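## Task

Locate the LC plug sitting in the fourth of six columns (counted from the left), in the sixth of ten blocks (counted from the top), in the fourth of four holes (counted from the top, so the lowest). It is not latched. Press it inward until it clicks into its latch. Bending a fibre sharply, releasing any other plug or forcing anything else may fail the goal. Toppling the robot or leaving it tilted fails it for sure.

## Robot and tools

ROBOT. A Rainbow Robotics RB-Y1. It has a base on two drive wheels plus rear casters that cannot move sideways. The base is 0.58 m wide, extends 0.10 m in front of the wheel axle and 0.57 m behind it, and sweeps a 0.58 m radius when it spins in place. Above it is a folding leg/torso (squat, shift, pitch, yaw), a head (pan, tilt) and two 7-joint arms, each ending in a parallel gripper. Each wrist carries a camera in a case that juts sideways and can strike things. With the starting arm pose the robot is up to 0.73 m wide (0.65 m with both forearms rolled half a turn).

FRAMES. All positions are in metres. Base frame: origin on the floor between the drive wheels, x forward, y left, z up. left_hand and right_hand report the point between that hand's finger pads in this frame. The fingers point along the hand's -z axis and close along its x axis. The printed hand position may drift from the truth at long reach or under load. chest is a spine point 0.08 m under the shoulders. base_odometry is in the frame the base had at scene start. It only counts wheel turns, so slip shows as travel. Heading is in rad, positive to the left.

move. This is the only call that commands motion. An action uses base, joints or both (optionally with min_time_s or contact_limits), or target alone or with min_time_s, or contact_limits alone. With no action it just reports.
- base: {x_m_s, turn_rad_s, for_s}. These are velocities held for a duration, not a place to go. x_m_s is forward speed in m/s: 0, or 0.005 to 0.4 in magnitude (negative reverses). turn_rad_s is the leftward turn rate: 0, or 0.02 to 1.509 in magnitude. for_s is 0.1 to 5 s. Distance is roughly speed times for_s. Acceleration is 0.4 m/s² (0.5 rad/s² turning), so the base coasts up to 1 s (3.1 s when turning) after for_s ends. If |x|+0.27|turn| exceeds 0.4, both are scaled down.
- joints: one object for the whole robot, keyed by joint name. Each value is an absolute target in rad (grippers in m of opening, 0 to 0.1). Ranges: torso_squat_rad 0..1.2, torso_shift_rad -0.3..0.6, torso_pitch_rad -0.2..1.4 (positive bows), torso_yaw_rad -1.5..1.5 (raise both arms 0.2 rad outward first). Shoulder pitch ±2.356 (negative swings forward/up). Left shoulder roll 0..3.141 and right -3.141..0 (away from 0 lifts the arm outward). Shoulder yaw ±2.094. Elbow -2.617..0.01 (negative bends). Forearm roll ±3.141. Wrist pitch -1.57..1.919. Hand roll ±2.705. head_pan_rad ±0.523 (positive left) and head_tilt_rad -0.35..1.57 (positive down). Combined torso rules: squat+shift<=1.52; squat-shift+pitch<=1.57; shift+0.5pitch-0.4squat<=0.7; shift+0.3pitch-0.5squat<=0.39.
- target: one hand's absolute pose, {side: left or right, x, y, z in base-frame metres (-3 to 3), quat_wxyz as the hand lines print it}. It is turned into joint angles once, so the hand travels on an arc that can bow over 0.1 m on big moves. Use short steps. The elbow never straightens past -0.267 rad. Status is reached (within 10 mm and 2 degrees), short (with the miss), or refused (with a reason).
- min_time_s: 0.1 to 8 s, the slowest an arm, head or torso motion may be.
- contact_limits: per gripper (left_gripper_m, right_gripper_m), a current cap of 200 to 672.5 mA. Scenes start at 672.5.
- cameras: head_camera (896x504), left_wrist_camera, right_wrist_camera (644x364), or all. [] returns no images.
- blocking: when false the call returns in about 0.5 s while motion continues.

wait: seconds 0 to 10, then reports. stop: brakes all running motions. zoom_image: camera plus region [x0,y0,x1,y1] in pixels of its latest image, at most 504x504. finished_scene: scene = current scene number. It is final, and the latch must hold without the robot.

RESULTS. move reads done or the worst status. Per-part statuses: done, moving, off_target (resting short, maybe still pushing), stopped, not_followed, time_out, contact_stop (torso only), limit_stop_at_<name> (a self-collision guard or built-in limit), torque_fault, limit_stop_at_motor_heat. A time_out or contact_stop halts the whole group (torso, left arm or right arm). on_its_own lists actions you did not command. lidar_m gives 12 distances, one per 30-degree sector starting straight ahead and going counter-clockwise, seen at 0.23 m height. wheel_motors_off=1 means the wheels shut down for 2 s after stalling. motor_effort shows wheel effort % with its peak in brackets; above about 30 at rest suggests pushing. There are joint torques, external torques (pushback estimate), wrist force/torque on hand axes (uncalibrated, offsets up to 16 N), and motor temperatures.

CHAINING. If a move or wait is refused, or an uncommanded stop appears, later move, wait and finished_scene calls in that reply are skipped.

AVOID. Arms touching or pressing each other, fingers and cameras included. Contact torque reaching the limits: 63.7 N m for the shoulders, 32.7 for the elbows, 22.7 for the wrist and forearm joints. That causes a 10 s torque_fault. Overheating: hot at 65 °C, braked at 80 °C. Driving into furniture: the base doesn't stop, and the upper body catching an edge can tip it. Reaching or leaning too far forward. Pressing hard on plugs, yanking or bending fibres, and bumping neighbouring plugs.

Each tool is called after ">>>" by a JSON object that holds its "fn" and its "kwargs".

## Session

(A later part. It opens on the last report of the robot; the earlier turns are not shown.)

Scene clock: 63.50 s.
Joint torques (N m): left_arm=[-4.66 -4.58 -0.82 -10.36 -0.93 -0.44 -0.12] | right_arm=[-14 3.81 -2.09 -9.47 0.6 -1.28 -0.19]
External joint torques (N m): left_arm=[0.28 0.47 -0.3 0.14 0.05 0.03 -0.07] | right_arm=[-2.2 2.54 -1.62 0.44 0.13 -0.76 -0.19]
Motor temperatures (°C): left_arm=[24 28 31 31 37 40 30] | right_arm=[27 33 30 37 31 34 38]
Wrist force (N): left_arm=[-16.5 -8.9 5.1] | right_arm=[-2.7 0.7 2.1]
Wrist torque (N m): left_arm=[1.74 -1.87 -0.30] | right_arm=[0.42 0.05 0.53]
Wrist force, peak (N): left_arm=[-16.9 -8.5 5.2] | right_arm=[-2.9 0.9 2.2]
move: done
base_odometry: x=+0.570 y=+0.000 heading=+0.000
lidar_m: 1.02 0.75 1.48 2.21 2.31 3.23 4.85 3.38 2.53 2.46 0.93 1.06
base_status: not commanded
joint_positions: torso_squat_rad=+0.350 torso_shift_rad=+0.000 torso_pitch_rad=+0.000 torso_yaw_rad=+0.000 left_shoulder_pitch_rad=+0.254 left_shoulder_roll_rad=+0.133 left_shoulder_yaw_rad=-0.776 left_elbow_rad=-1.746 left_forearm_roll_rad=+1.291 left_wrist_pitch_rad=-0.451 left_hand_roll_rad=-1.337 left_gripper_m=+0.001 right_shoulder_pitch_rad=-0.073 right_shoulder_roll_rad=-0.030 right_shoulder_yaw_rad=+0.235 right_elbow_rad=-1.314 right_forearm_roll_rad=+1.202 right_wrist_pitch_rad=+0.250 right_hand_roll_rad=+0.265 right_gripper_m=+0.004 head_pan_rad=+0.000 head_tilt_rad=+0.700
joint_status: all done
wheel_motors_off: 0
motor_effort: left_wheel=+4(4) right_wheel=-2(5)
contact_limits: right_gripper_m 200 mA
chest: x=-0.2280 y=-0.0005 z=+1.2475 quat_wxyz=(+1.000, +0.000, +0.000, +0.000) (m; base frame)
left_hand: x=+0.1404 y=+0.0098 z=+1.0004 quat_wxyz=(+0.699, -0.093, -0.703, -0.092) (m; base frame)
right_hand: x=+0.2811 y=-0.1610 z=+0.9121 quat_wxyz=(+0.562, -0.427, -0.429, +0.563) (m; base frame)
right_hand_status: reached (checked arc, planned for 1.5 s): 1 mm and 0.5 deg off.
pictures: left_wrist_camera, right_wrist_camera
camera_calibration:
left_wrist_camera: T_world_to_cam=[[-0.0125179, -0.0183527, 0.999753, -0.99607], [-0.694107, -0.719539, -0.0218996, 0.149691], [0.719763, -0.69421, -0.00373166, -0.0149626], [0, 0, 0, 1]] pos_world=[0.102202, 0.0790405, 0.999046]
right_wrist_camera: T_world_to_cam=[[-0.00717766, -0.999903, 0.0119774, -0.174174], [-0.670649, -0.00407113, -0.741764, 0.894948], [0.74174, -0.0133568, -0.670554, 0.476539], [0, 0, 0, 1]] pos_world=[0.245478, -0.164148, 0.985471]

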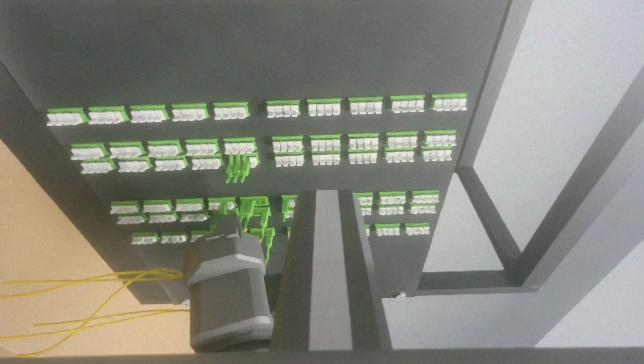

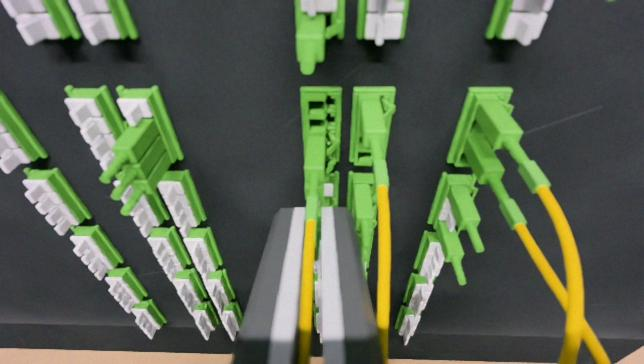

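>>> {"fn": "move", "kwargs": {"target": {"side":"right","x":0.286,"y":-0.1614,"z":0.915,"quat_wxyz":[0.561,-0.4304,-0.4304,0.561]}, "min_time_s": 1.5, "cameras": ["right_wrist_camera","left_wrist_camera"]}}

>>> {"fn": "zoom_image", "kwargs": {"camera": "left_wrist_camera", "region": [200, 170, 300, 270]}}

>>> {"fn": "zoom_image", "kwargs": {"camera": "right_wrist_camera", "region": [270, 130, 370, 230]}}

Scene clock: 66.47 s.
Joint torques (N m): left_arm=[-4.93 -4.63 -0.93 -10.31 -1.12 -0.46 -0.06] | right_arm=[-16.57 3.18 -2.36 -10.37 0.71 -1.04 -0.3]
External joint torques (N m): left_arm=[0.01 0.42 -0.42 0.18 -0.14 0.01 0] | right_arm=[-4.53 1.92 -1.92 -0.45 0.25 -0.55 -0.29]
Motor temperatures (°C): left_arm=[24 28 31 31 37 40 30] | right_arm=[27 33 30 37 31 34 38]
Wrist force (N): left_arm=[-16.8 -8.3 5.2] | right_arm=[-2.6 2.6 7.6]
Wrist torque (N m): left_arm=[1.66 -1.88 -0.30] | right_arm=[0.44 0.02 0.52]
Wrist force, peak (N): left_arm=[-17.2 -8.5 5.4] | right_arm=[-2.3 2.8 8.0]
move: done
base_odometry: x=+0.570 y=+0.000 heading=+0.000
lidar_m: 1.02 0.76 1.48 2.21 2.32 3.22 4.85 3.38 2.53 2.46 0.93 1.05
base_status: not commanded
joint_positions: torso_squat_rad=+0.350 torso_shift_rad=+0.000 torso_pitch_rad=+0.000 torso_yaw_rad=+0.000 left_shoulder_pitch_rad=+0.254 left_shoulder_roll_rad=+0.133 left_shoulder_yaw_rad=-0.776 left_elbow_rad=-1.746 left_forearm_roll_rad=+1.291 left_wrist_pitch_rad=-0.451 left_hand_roll_rad=-1.337 left_gripper_m=+0.001 right_shoulder_pitch_rad=-0.087 right_shoulder_roll_rad=-0.026 right_shoulder_yaw_rad=+0.225 right_elbow_rad=-1.302 right_forearm_roll_rad=+1.217 right_wrist_pitch_rad=+0.247 right_hand_roll_rad=+0.254 right_gripper_m=+0.004 head_pan_rad=+0.000 head_tilt_rad=+0.700
joint_status: all done
wheel_motors_off: 0
motor_effort: left_wheel=+3(4) right_wheel=-3(6)
contact_limits: right_gripper_m 200 mA
chest: x=-0.2280 y=-0.0005 z=+1.2475 quat_wxyz=(+1.000, +0.000, +0.000, +0.000) (m; base frame)
left_hand: x=+0.1404 y=+0.0098 z=+1.0004 quat_wxyz=(+0.699, -0.093, -0.703, -0.092) (m; base frame)
right_hand: x=+0.2855 y=-0.1614 z=+0.9146 quat_wxyz=(+0.561, -0.430, -0.430, +0.562) (m; base frame)
right_hand_status: reached (checked arc, planned for 1.5 s): 1 mm and 0.1 deg off.
pictures: left_wrist_camera, right_wrist_camera
camera_calibration:
left_wrist_camera: T_world_to_cam=[[-0.0125179, -0.0183527, 0.999753, -0.99607], [-0.694107, -0.719539, -0.0218996, 0.149691], [0.719763, -0.69421, -0.00373166, -0.0149626], [0, 0, 0, 1]] pos_world=[0.102202, 0.0790405, 0.999046]
right_wrist_camera: T_world_to_cam=[[-0.00962151, -0.999874, 0.0125863, -0.174458], [-0.666128, -0.00297847, -0.745831, 0.902327], [0.745775, -0.0155601, -0.666016, 0.46934], [0, 0, 0, 1]] pos_world=[0.249365, -0.164446, 0.987767]

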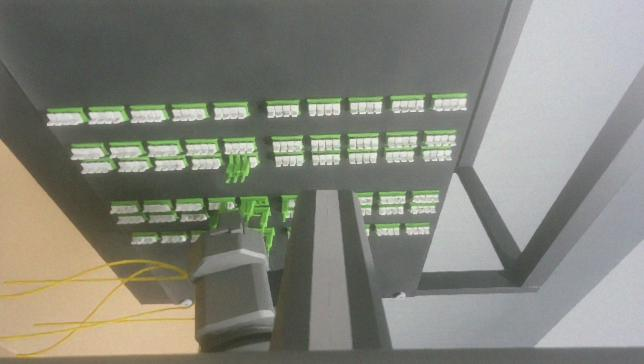

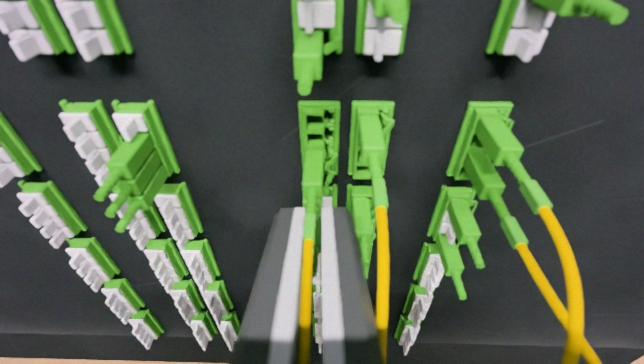

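Scaled by 5.040 from the camera's 644x364 image, which has a finer 828x468 frame.

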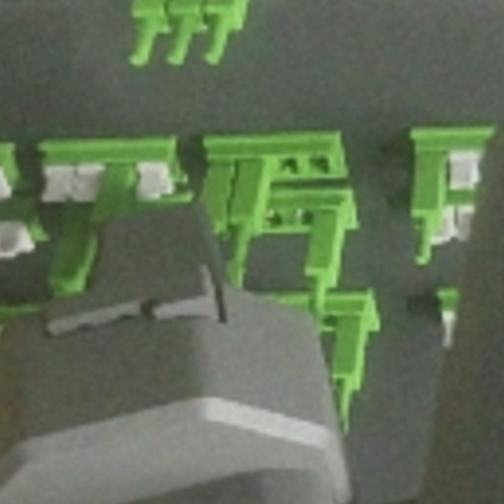

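Scaled by 5.040 from the camera's 644x364 image, which has a finer 828x468 frame.

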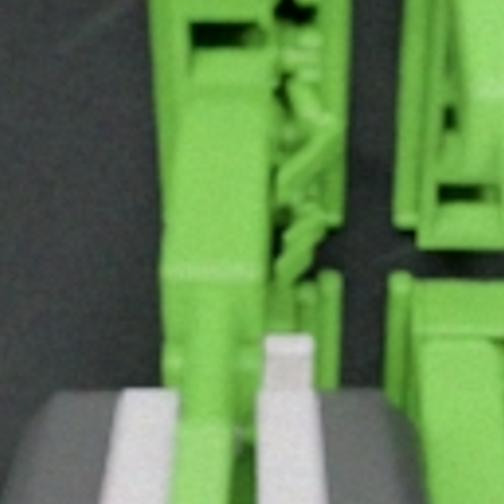

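>>> {"fn": "move", "kwargs": {"target": {"side":"right","x":0.289,"y":-0.1612,"z":0.915,"quat_wxyz":[0.561,-0.4304,-0.4304,0.561]}, "min_time_s": 1, "cameras": ["right_wrist_camera","left_wrist_camera"]}}

>>> {"fn": "zoom_image", "kwargs": {"camera": "left_wrist_camera", "region": [200, 170, 300, 270]}}

>>> {"fn": "zoom_image", "kwargs": {"camera": "right_wrist_camera", "region": [270, 130, 370, 230]}}

Scene clock: 68.53 s.
Joint torques (N m): left_arm=[-4.57 -4.56 -0.76 -10.16 -1.04 -0.49 -0.12] | right_arm=[-17.31 3.04 -2.72 -10.49 0.96 -1.11 -0.44]
External joint torques (N m): left_arm=[0.38 0.49 -0.25 0.34 -0.06 -0.02 -0.06] | right_arm=[-5.08 1.81 -2.29 -0.58 0.51 -0.64 -0.44]
Motor temperatures (°C): left_arm=[24 28 31 31 37 40 30] | right_arm=[27 33 30 37 31 33 38]
Wrist force (N): left_arm=[-16.9 -8.0 5.1] | right_arm=[-2.5 3.1 10.8]
Wrist torque (N m): left_arm=[1.59 -1.91 -0.29] | right_arm=[0.42 0.03 0.51]
Wrist force, peak (N): left_arm=[-16.8 -8.7 5.5] | right_arm=[-2.8 3.3 11.7]
move: done
base_odometry: x=+0.570 y=+0.000 heading=+0.000
lidar_m: 1.02 0.74 1.48 2.21 2.32 3.22 4.87 3.39 2.53 2.46 0.92 1.05
base_status: not commanded
joint_positions: torso_squat_rad=+0.350 torso_shift_rad=+0.000 torso_pitch_rad=+0.000 torso_yaw_rad=+0.000 left_shoulder_pitch_rad=+0.254 left_shoulder_roll_rad=+0.133 left_shoulder_yaw_rad=-0.776 left_elbow_rad=-1.746 left_forearm_roll_rad=+1.291 left_wrist_pitch_rad=-0.451 left_hand_roll_rad=-1.337 left_gripper_m=+0.001 right_shoulder_pitch_rad=-0.099 right_shoulder_roll_rad=-0.023 right_shoulder_yaw_rad=+0.219 right_elbow_rad=-1.287 right_forearm_roll_rad=+1.227 right_wrist_pitch_rad=+0.243 right_hand_roll_rad=+0.245 right_gripper_m=+0.004 head_pan_rad=+0.000 head_tilt_rad=+0.700
joint_status: all done
wheel_motors_off: 0
motor_effort: left_wheel=+3(4) right_wheel=-2(5)
contact_limits: right_gripper_m 200 mA
chest: x=-0.2280 y=-0.0005 z=+1.2475 quat_wxyz=(+1.000, +0.000, +0.000, +0.000) (m; base frame)
left_hand: x=+0.1404 y=+0.0098 z=+1.0004 quat_wxyz=(+0.699, -0.093, -0.703, -0.092) (m; base frame)
right_hand: x=+0.2884 y=-0.1613 z=+0.9145 quat_wxyz=(+0.561, -0.430, -0.430, +0.562) (m; base frame)
right_hand_status: reached (checked arc, planned for 1.0 s): 1 mm and 0.1 deg off.
pictures: left_wrist_camera, right_wrist_camera
camera_calibration:
left_wrist_camera: T_world_to_cam=[[-0.0125179, -0.0183527, 0.999753, -0.99607], [-0.694107, -0.719539, -0.0218996, 0.149691], [0.719763, -0.69421, -0.00373166, -0.0149626], [0, 0, 0, 1]] pos_world=[0.102202, 0.0790405, 0.999046]
right_wrist_camera: T_world_to_cam=[[-0.00969587, -0.999873, 0.0126531, -0.174275], [-0.666128, -0.00297879, -0.745831, 0.904251], [0.745774, -0.0156601, -0.666015, 0.467022], [0, 0, 0, 1]] pos_world=[0.252365, -0.164245, 0.987667]

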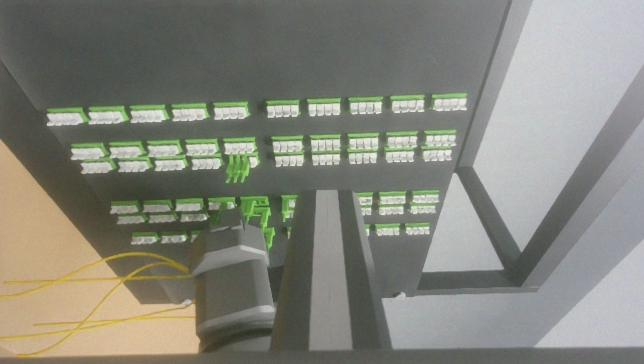

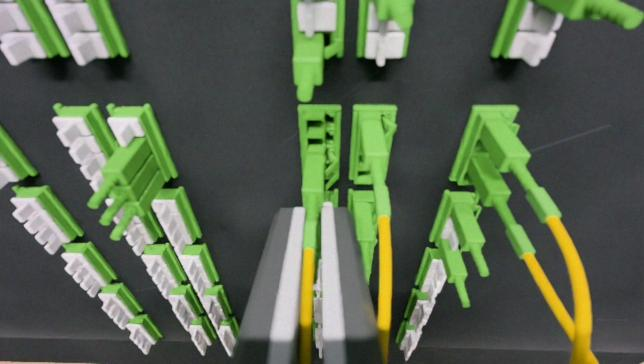

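Scaled by 5.040 from the camera's 644x364 image, which has a finer 828x468 frame.

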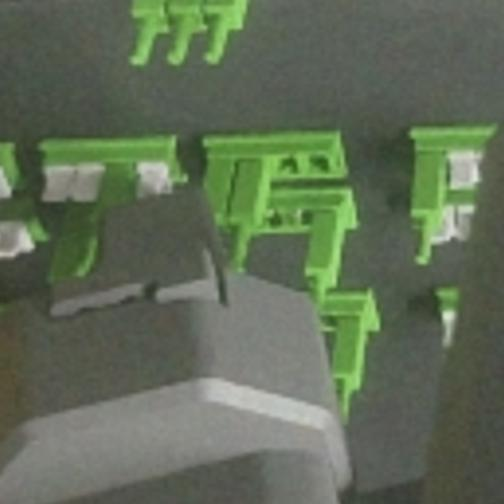

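Scaled by 5.040 from the camera's 644x364 image, which has a finer 828x468 frame.

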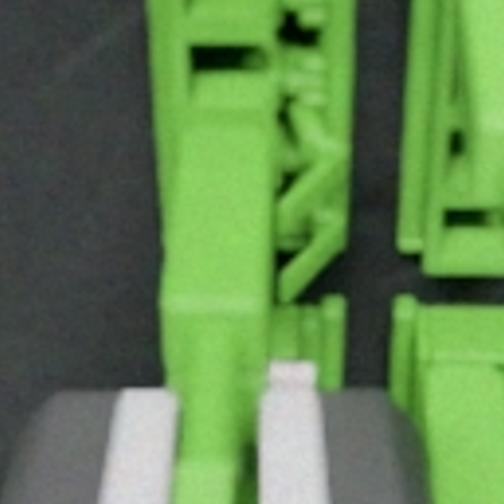

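>>> {"fn": "move", "kwargs": {"target": {"side":"right","x":0.2915,"y":-0.1612,"z":0.915,"quat_wxyz":[0.561,-0.4304,-0.4304,0.561]}, "min_time_s": 1, "cameras": ["right_wrist_camera","left_wrist_camera"]}}

>>> {"fn": "zoom_image", "kwargs": {"camera": "right_wrist_camera", "region": [270, 130, 370, 230]}}

>>> {"fn": "move", "kwargs": {"target": {"side":"right","x":0.294,"y":-0.1612,"z":0.915,"quat_wxyz":[0.561,-0.4304,-0.4304,0.561]}, "min_time_s": 1, "cameras": ["right_wrist_camera","left_wrist_camera"]}}

>>> {"fn": "zoom_image", "kwargs": {"camera": "left_wrist_camera", "region": [200, 170, 300, 270]}}

>>> {"fn": "zoom_image", "kwargs": {"camera": "right_wrist_camera", "region": [270, 130, 370, 230]}}

Scene clock: 70.93 s.
Joint torques (N m): left_arm=[-4.64 -4.47 -0.81 -10.23 -0.96 -0.57 -0.05] | right_arm=[-18.71 3.04 -2.74 -11.07 0.84 -1.05 -0.61]
External joint torques (N m): left_arm=[0.31 0.58 -0.3 0.27 0.02 -0.1 0] | right_arm=[-6.32 1.84 -2.33 -1.16 0.4 -0.58 -0.6]
Motor temperatures (°C): left_arm=[24 28 31 31 37 40 30] | right_arm=[27 33 30 37 31 33 38]
Wrist force (N): left_arm=[-16.8 -8.6 5.0] | right_arm=[-2.5 3.7 13.8]
Wrist torque (N m): left_arm=[1.68 -1.92 -0.29] | right_arm=[0.41 0.05 0.53]
Wrist force, peak (N): left_arm=[-16.8 -8.8 5.3] | right_arm=[-2.6 3.7 14.2]
move: done
base_odometry: x=+0.570 y=+0.000 heading=+0.000
lidar_m: 1.02 0.76 1.49 2.21 2.31 3.22 4.87 3.39 2.52 2.45 0.93 1.05
base_status: not commanded
joint_positions: torso_squat_rad=+0.350 torso_shift_rad=+0.000 torso_pitch_rad=+0.000 torso_yaw_rad=+0.000 left_shoulder_pitch_rad=+0.254 left_shoulder_roll_rad=+0.133 left_shoulder_yaw_rad=-0.776 left_elbow_rad=-1.746 left_forearm_roll_rad=+1.291 left_wrist_pitch_rad=-0.451 left_hand_roll_rad=-1.337 left_gripper_m=+0.001 right_shoulder_pitch_rad=-0.109 right_shoulder_roll_rad=-0.020 right_shoulder_yaw_rad=+0.213 right_elbow_rad=-1.275 right_forearm_roll_rad=+1.235 right_wrist_pitch_rad=+0.240 right_hand_roll_rad=+0.237 right_gripper_m=+0.005 head_pan_rad=+0.000 head_tilt_rad=+0.700
joint_status: all done
wheel_motors_off: 0
motor_effort: left_wheel=+3(4) right_wheel=-3(6)
contact_limits: right_gripper_m 200 mA
chest: x=-0.2280 y=-0.0005 z=+1.2475 quat_wxyz=(+1.000, +0.000, +0.000, +0.000) (m; base frame)
left_hand: x=+0.1404 y=+0.0098 z=+1.0004 quat_wxyz=(+0.699, -0.093, -0.703, -0.092) (m; base frame)
right_hand: x=+0.2908 y=-0.1613 z=+0.9143 quat_wxyz=(+0.561, -0.430, -0.430, +0.562) (m; base frame)
right_hand_status: reached (checked arc, planned for 1.0 s): 1 mm and 0.1 deg off.
pictures: left_wrist_camera, right_wrist_camera
camera_calibration:
left_wrist_camera: T_world_to_cam=[[-0.0126592, -0.0183538, 0.999751, -0.996053], [-0.694104, -0.719538, -0.0219985, 0.149789], [0.719763, -0.69421, -0.00363064, -0.0150636], [0, 0, 0, 1]] pos_world=[0.102202, 0.0790405, 0.999046]
right_wrist_camera: T_world_to_cam=[[-0.0098344, -0.999872, 0.0126475, -0.174308], [-0.66629, -0.00287888, -0.745688, 0.905617], [0.745628, -0.0157603, -0.666176, 0.465277], [0, 0, 0, 1]] pos_world=[0.254765, -0.164345, 0.987468]

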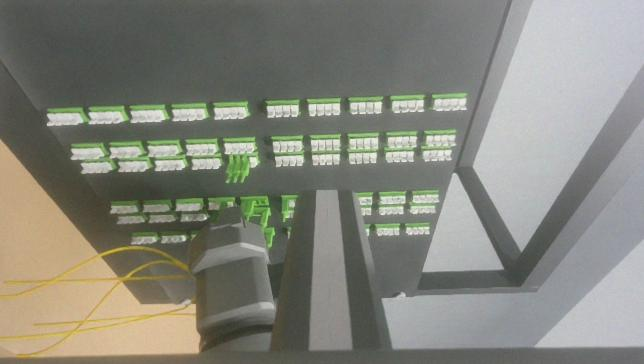

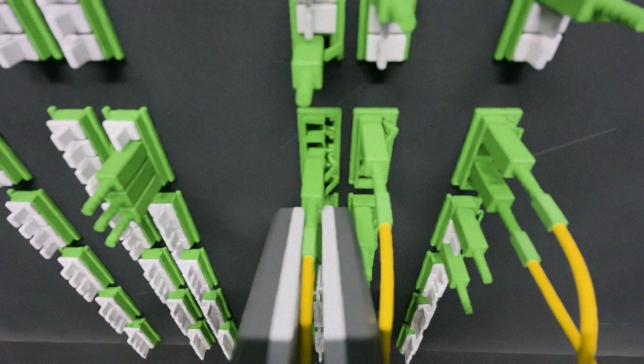

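Scaled by 5.040 from the camera's 644x364 image, which has a finer 828x468 frame.

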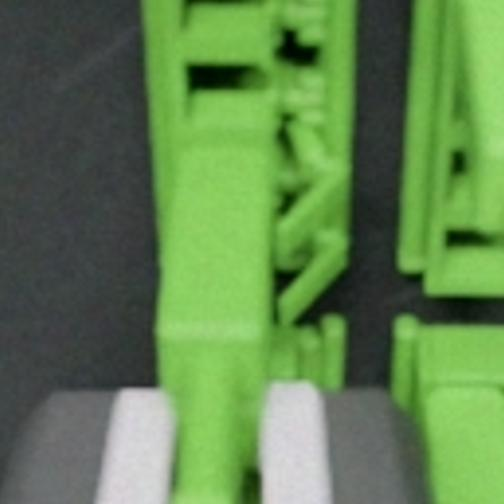

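Scene clock: 72.27 s.
Joint torques (N m): left_arm=[-4.46 -4.26 -0.98 -10.12 -1.02 -0.47 -0.03] | right_arm=[-18.87 2.18 -2.81 -11.09 0.56 -1.04 -0.21]
External joint torques (N m): left_arm=[0.48 0.79 -0.47 0.38 -0.04 -0.01 0.03] | right_arm=[-6.32 1.01 -2.41 -1.19 0.12 -0.59 -0.21]
Motor temperatures (°C): left_arm=[24 28 31 31 37 40 30] | right_arm=[27 33 30 37 31 33 38]
Wrist force (N): left_arm=[-16.7 -8.1 5.2] | right_arm=[-2.3 3.8 14.9]
Wrist torque (N m): left_arm=[1.61 -1.89 -0.31] | right_arm=[0.45 0.03 0.51]
Wrist force, peak (N): left_arm=[-16.8 -8.6 5.4] | right_arm=[-2.3 3.7 15.2]
move: done
base_odometry: x=+0.570 y=+0.000 heading=+0.000
lidar_m: 1.02 0.74 1.48 2.21 2.32 3.22 4.86 3.40 2.53 2.46 0.93 1.06
base_status: not commanded
joint_positions: torso_squat_rad=+0.350 torso_shift_rad=+0.000 torso_pitch_rad=+0.000 torso_yaw_rad=+0.000 left_shoulder_pitch_rad=+0.254 left_shoulder_roll_rad=+0.133 left_shoulder_yaw_rad=-0.776 left_elbow_rad=-1.746 left_forearm_roll_rad=+1.291 left_wrist_pitch_rad=-0.451 left_hand_roll_rad=-1.337 left_gripper_m=+0.001 right_shoulder_pitch_rad=-0.119 right_shoulder_roll_rad=-0.019 right_shoulder_yaw_rad=+0.208 right_elbow_rad=-1.262 right_forearm_roll_rad=+1.243 right_wrist_pitch_rad=+0.238 right_hand_roll_rad=+0.230 right_gripper_m=+0.005 head_pan_rad=+0.000 head_tilt_rad=+0.700
joint_status: all done
wheel_motors_off: 0
motor_effort: left_wheel=+4(4) right_wheel=-4(5)
contact_limits: right_gripper_m 200 mA
chest: x=-0.2280 y=-0.0005 z=+1.2475 quat_wxyz=(+1.000, +0.000, +0.000, +0.000) (m; base frame)
left_hand: x=+0.1404 y=+0.0098 z=+1.0004 quat_wxyz=(+0.699, -0.093, -0.703, -0.092) (m; base frame)
right_hand: x=+0.2933 y=-0.1613 z=+0.9142 quat_wxyz=(+0.561, -0.430, -0.430, +0.562) (m; base frame)
right_hand_status: reached (checked arc, planned for 1.0 s): 1 mm and 0.1 deg off.
pictures: left_wrist_camera, right_wrist_camera
camera_calibration:
left_wrist_camera: T_world_to_cam=[[-0.0126592, -0.0183538, 0.999751, -0.996054], [-0.694104, -0.719538, -0.0219985, 0.14972], [0.719763, -0.69421, -0.00363064, -0.0149916], [0, 0, 0, 1]] pos_world=[0.102102, 0.0790405, 0.999046]
right_wrist_camera: T_world_to_cam=[[-0.00983362, -0.999872, 0.0126483, -0.174183], [-0.666339, -0.00287897, -0.745643, 0.907177], [0.745584, -0.0157604, -0.666226, 0.463408], [0, 0, 0, 1]] pos_world=[0.257265, -0.164245, 0.987368]

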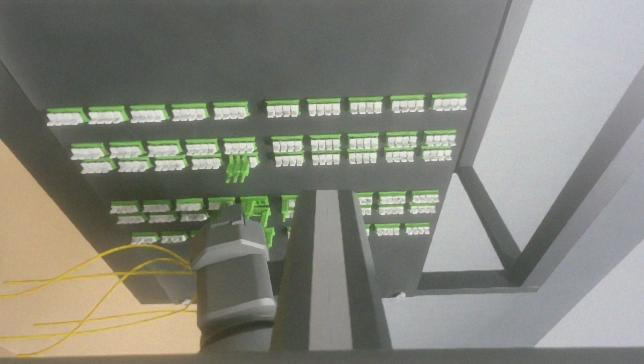

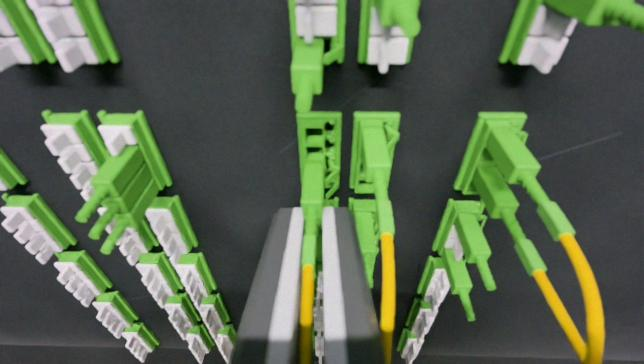

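Scaled by 5.040 from the camera's 644x364 image, which has a finer 828x468 frame.

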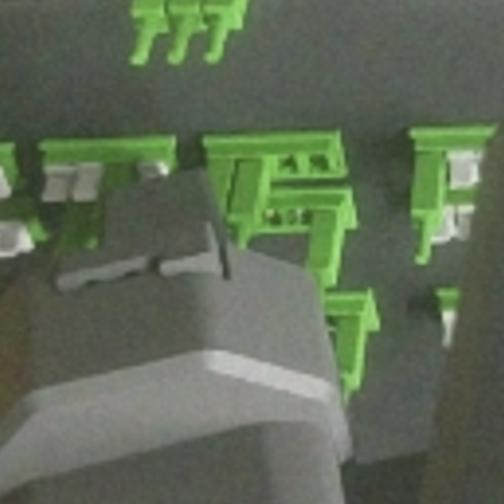

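Scaled by 5.040 from the camera's 644x364 image, which has a finer 828x468 frame.

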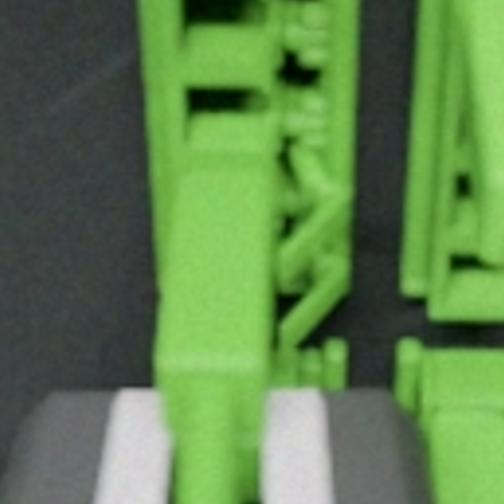

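>>> {"fn": "move", "kwargs": {"target": {"side":"right","x":0.270,"y":-0.1612,"z":0.915,"quat_wxyz":[0.561,-0.4304,-0.4304,0.561]}, "min_time_s": 1.5, "cameras": ["right_wrist_camera","left_wrist_camera"]}}

>>> {"fn": "zoom_image", "kwargs": {"camera": "left_wrist_camera", "region": [200, 170, 300, 270]}}

>>> {"fn": "zoom_image", "kwargs": {"camera": "right_wrist_camera", "region": [270, 90, 390, 210]}}

Scene clock: 74.93 s.
Joint torques (N m): left_arm=[-4.44 -4.88 -1.12 -10.12 -0.86 -0.61 0.01] | right_arm=[-10.78 0.52 0.55 -11.3 0.27 -0.19 0.3]
External joint torques (N m): left_arm=[0.5 0.17 -0.61 0.38 0.12 -0.14 0.06] | right_arm=[0.26 -1.03 0.87 -1.35 -0.19 0.33 0.3]
Motor temperatures (°C): left_arm=[24 28 31 31 37 40 30] | right_arm=[27 33 30 37 31 33 38]
Wrist force (N): left_arm=[-16.6 -8.3 5.4] | right_arm=[-2.8 0.6 2.1]
Wrist torque (N m): left_arm=[1.64 -1.88 -0.28] | right_arm=[0.44 0.04 0.53]
Wrist force, peak (N): left_arm=[-16.9 -8.7 5.2] | right_arm=[-2.2 3.7 15.0]
move: done
base_odometry: x=+0.570 y=+0.000 heading=+0.000
lidar_m: 1.02 0.75 1.49 2.22 2.31 3.22 4.86 3.41 2.53 2.46 0.93 1.04
base_status: not commanded
joint_positions: torso_squat_rad=+0.350 torso_shift_rad=+0.000 torso_pitch_rad=+0.000 torso_yaw_rad=+0.000 left_shoulder_pitch_rad=+0.254 left_shoulder_roll_rad=+0.133 left_shoulder_yaw_rad=-0.776 left_elbow_rad=-1.746 left_forearm_roll_rad=+1.291 left_wrist_pitch_rad=-0.451 left_hand_roll_rad=-1.337 left_gripper_m=+0.001 right_shoulder_pitch_rad=-0.025 right_shoulder_roll_rad=-0.025 right_shoulder_yaw_rad=+0.242 right_elbow_rad=-1.367 right_forearm_roll_rad=+1.214 right_wrist_pitch_rad=+0.250 right_hand_roll_rad=+0.272 right_gripper_m=+0.004 head_pan_rad=+0.000 head_tilt_rad=+0.700
joint_status: all done
wheel_motors_off: 0
motor_effort: left_wheel=+3(4) right_wheel=-5(5)
contact_limits: right_gripper_m 200 mA
chest: x=-0.2280 y=-0.0005 z=+1.2475 quat_wxyz=(+1.000, +0.000, +0.000, +0.000) (m; base frame)
left_hand: x=+0.1405 y=+0.0098 z=+1.0004 quat_wxyz=(+0.699, -0.093, -0.703, -0.092) (m; base frame)
right_hand: x=+0.2702 y=-0.1611 z=+0.9148 quat_wxyz=(+0.561, -0.431, -0.431, +0.560) (m; base frame)
right_hand_status: reached (checked arc, planned for 1.5 s): 0 mm and 0.1 deg off.
pictures: left_wrist_camera, right_wrist_camera
camera_calibration:
left_wrist_camera: T_world_to_cam=[[-0.0125179, -0.0183527, 0.999753, -0.99607], [-0.694107, -0.719539, -0.0218996, 0.149691], [0.719763, -0.69421, -0.00373166, -0.0149626], [0, 0, 0, 1]] pos_world=[0.102202, 0.0790405, 0.999046]
right_wrist_camera: T_world_to_cam=[[-0.0102641, -0.999877, 0.0118814, -0.173463], [-0.663591, -0.00207751, -0.748093, 0.893859], [0.748025, -0.0155629, -0.663488, 0.47795], [0, 0, 0, 1]] pos_world=[0.233858, -0.164146, 0.987864]

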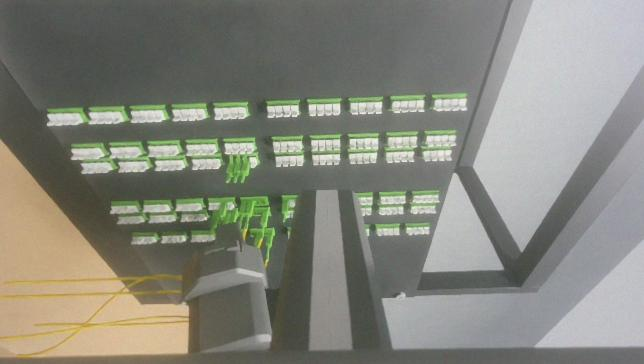

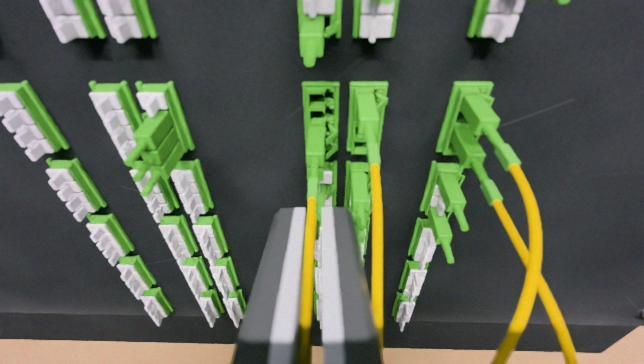

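Scaled by 5.040 from the camera's 644x364 image, which has a finer 828x468 frame.

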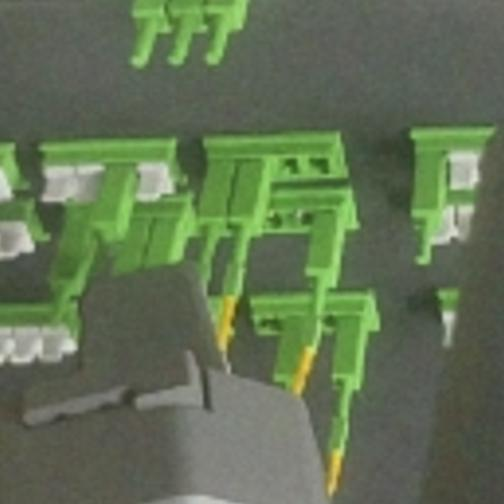

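Scaled by 4.200 from the camera's 644x364 image, which has a finer 828x468 frame.

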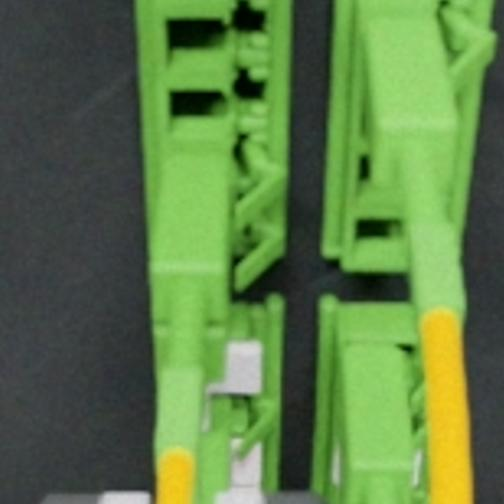

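>>> {"fn": "move", "kwargs": {"target": {"side":"right","x":0.16,"y":-0.1612,"z":0.95,"quat_wxyz":[0.561,-0.4304,-0.4304,0.561]}, "min_time_s": 2, "cameras": ["right_wrist_camera","left_wrist_camera"]}}

>>> {"fn": "zoom_image", "kwargs": {"camera": "left_wrist_camera", "region": [200, 170, 300, 270]}}

Scene clock: 77.77 s.
Joint torques (N m): left_arm=[-4.92 -4.78 -0.68 -10.31 -0.77 -0.49 -0.03] | right_arm=[-4.17 0.65 1.17 -11.28 0.51 -0.91 0.06]
External joint torques (N m): left_arm=[0.03 0.26 -0.16 0.19 0.21 -0.02 0.03] | right_arm=[-0.11 -0.84 1.2 -1.12 -0.12 0.03 0.06]
Motor temperatures (°C): left_arm=[24 28 31 31 37 40 30] | right_arm=[27 33 30 38 31 33 38]
Wrist force (N): left_arm=[-16.7 -8.2 5.2] | right_arm=[-2.7 1.0 1.8]
Wrist torque (N m): left_arm=[1.63 -1.88 -0.29] | right_arm=[0.41 0.06 0.51]
Wrist force, peak (N): left_arm=[-17.2 -8.5 5.2] | right_arm=[-2.7 0.8 2.5]
move: done
base_odometry: x=+0.570 y=+0.000 heading=+0.000
lidar_m: 1.02 0.75 1.49 2.20 2.32 3.21 4.86 3.39 2.54 2.46 0.94 1.06
base_status: not commanded
joint_positions: torso_squat_rad=+0.350 torso_shift_rad=+0.000 torso_pitch_rad=+0.000 torso_yaw_rad=+0.000 left_shoulder_pitch_rad=+0.254 left_shoulder_roll_rad=+0.133 left_shoulder_yaw_rad=-0.776 left_elbow_rad=-1.746 left_forearm_roll_rad=+1.291 left_wrist_pitch_rad=-0.451 left_hand_roll_rad=-1.337 left_gripper_m=+0.001 right_shoulder_pitch_rad=+0.393 right_shoulder_roll_rad=-0.120 right_shoulder_yaw_rad=+0.421 right_elbow_rad=-1.884 right_forearm_roll_rad=+1.033 right_wrist_pitch_rad=+0.350 right_hand_roll_rad=+0.509 right_gripper_m=+0.004 head_pan_rad=+0.000 head_tilt_rad=+0.700
joint_status: all done
wheel_motors_off: 0
motor_effort: left_wheel=+3(4) right_wheel=-1(5)
contact_limits: right_gripper_m 200 mA
chest: x=-0.2280 y=-0.0005 z=+1.2475 quat_wxyz=(+1.000, +0.000, +0.000, +0.000) (m; base frame)
left_hand: x=+0.1405 y=+0.0098 z=+1.0004 quat_wxyz=(+0.699, -0.093, -0.703, -0.092) (m; base frame)
right_hand: x=+0.1600 y=-0.1611 z=+0.9498 quat_wxyz=(+0.561, -0.431, -0.431, +0.561) (m; base frame)
right_hand_status: reached (checked arc, planned for 2.0 s): 0 mm and 0.1 deg off.
pictures: left_wrist_camera, right_wrist_camera
camera_calibration:
left_wrist_camera: T_world_to_cam=[[-0.0125179, -0.0183527, 0.999753, -0.99607], [-0.694107, -0.719539, -0.0218996, 0.149691], [0.719763, -0.69421, -0.00373166, -0.0149626], [0, 0, 0, 1]] pos_world=[0.102202, 0.0790405, 0.999046]
right_wrist_camera: T_world_to_cam=[[-0.0104185, -0.999872, 0.0121586, -0.175273], [-0.663747, -0.00217912, -0.747954, 0.846776], [0.747885, -0.0158627, -0.663639, 0.583727], [0, 0, 0, 1]] pos_world=[0.123659, -0.164146, 1.02286]

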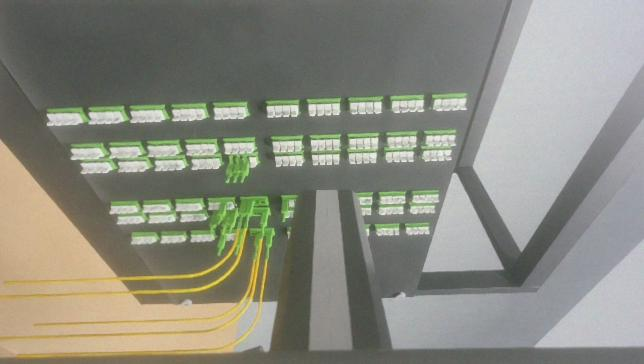

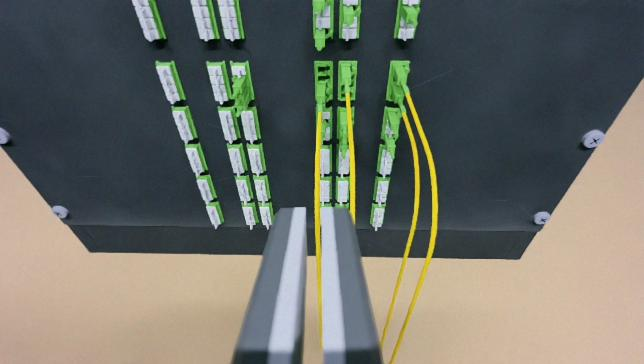

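Scaled by 5.040 from the camera's 644x364 image, which has a finer 828x468 frame.

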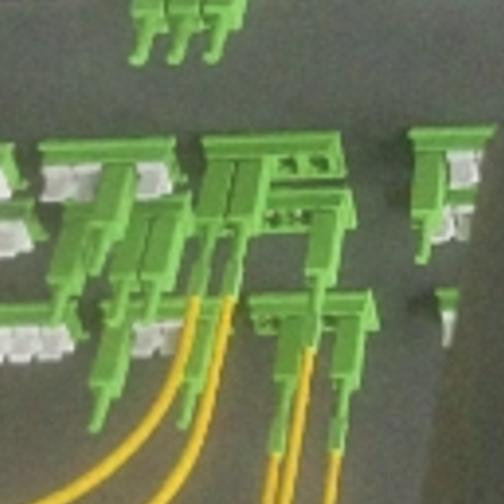

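Both plugs flush; latched.

>>> {"fn": "finished_scene", "kwargs": {"scene": 1}}

The scene is finished: the task was done.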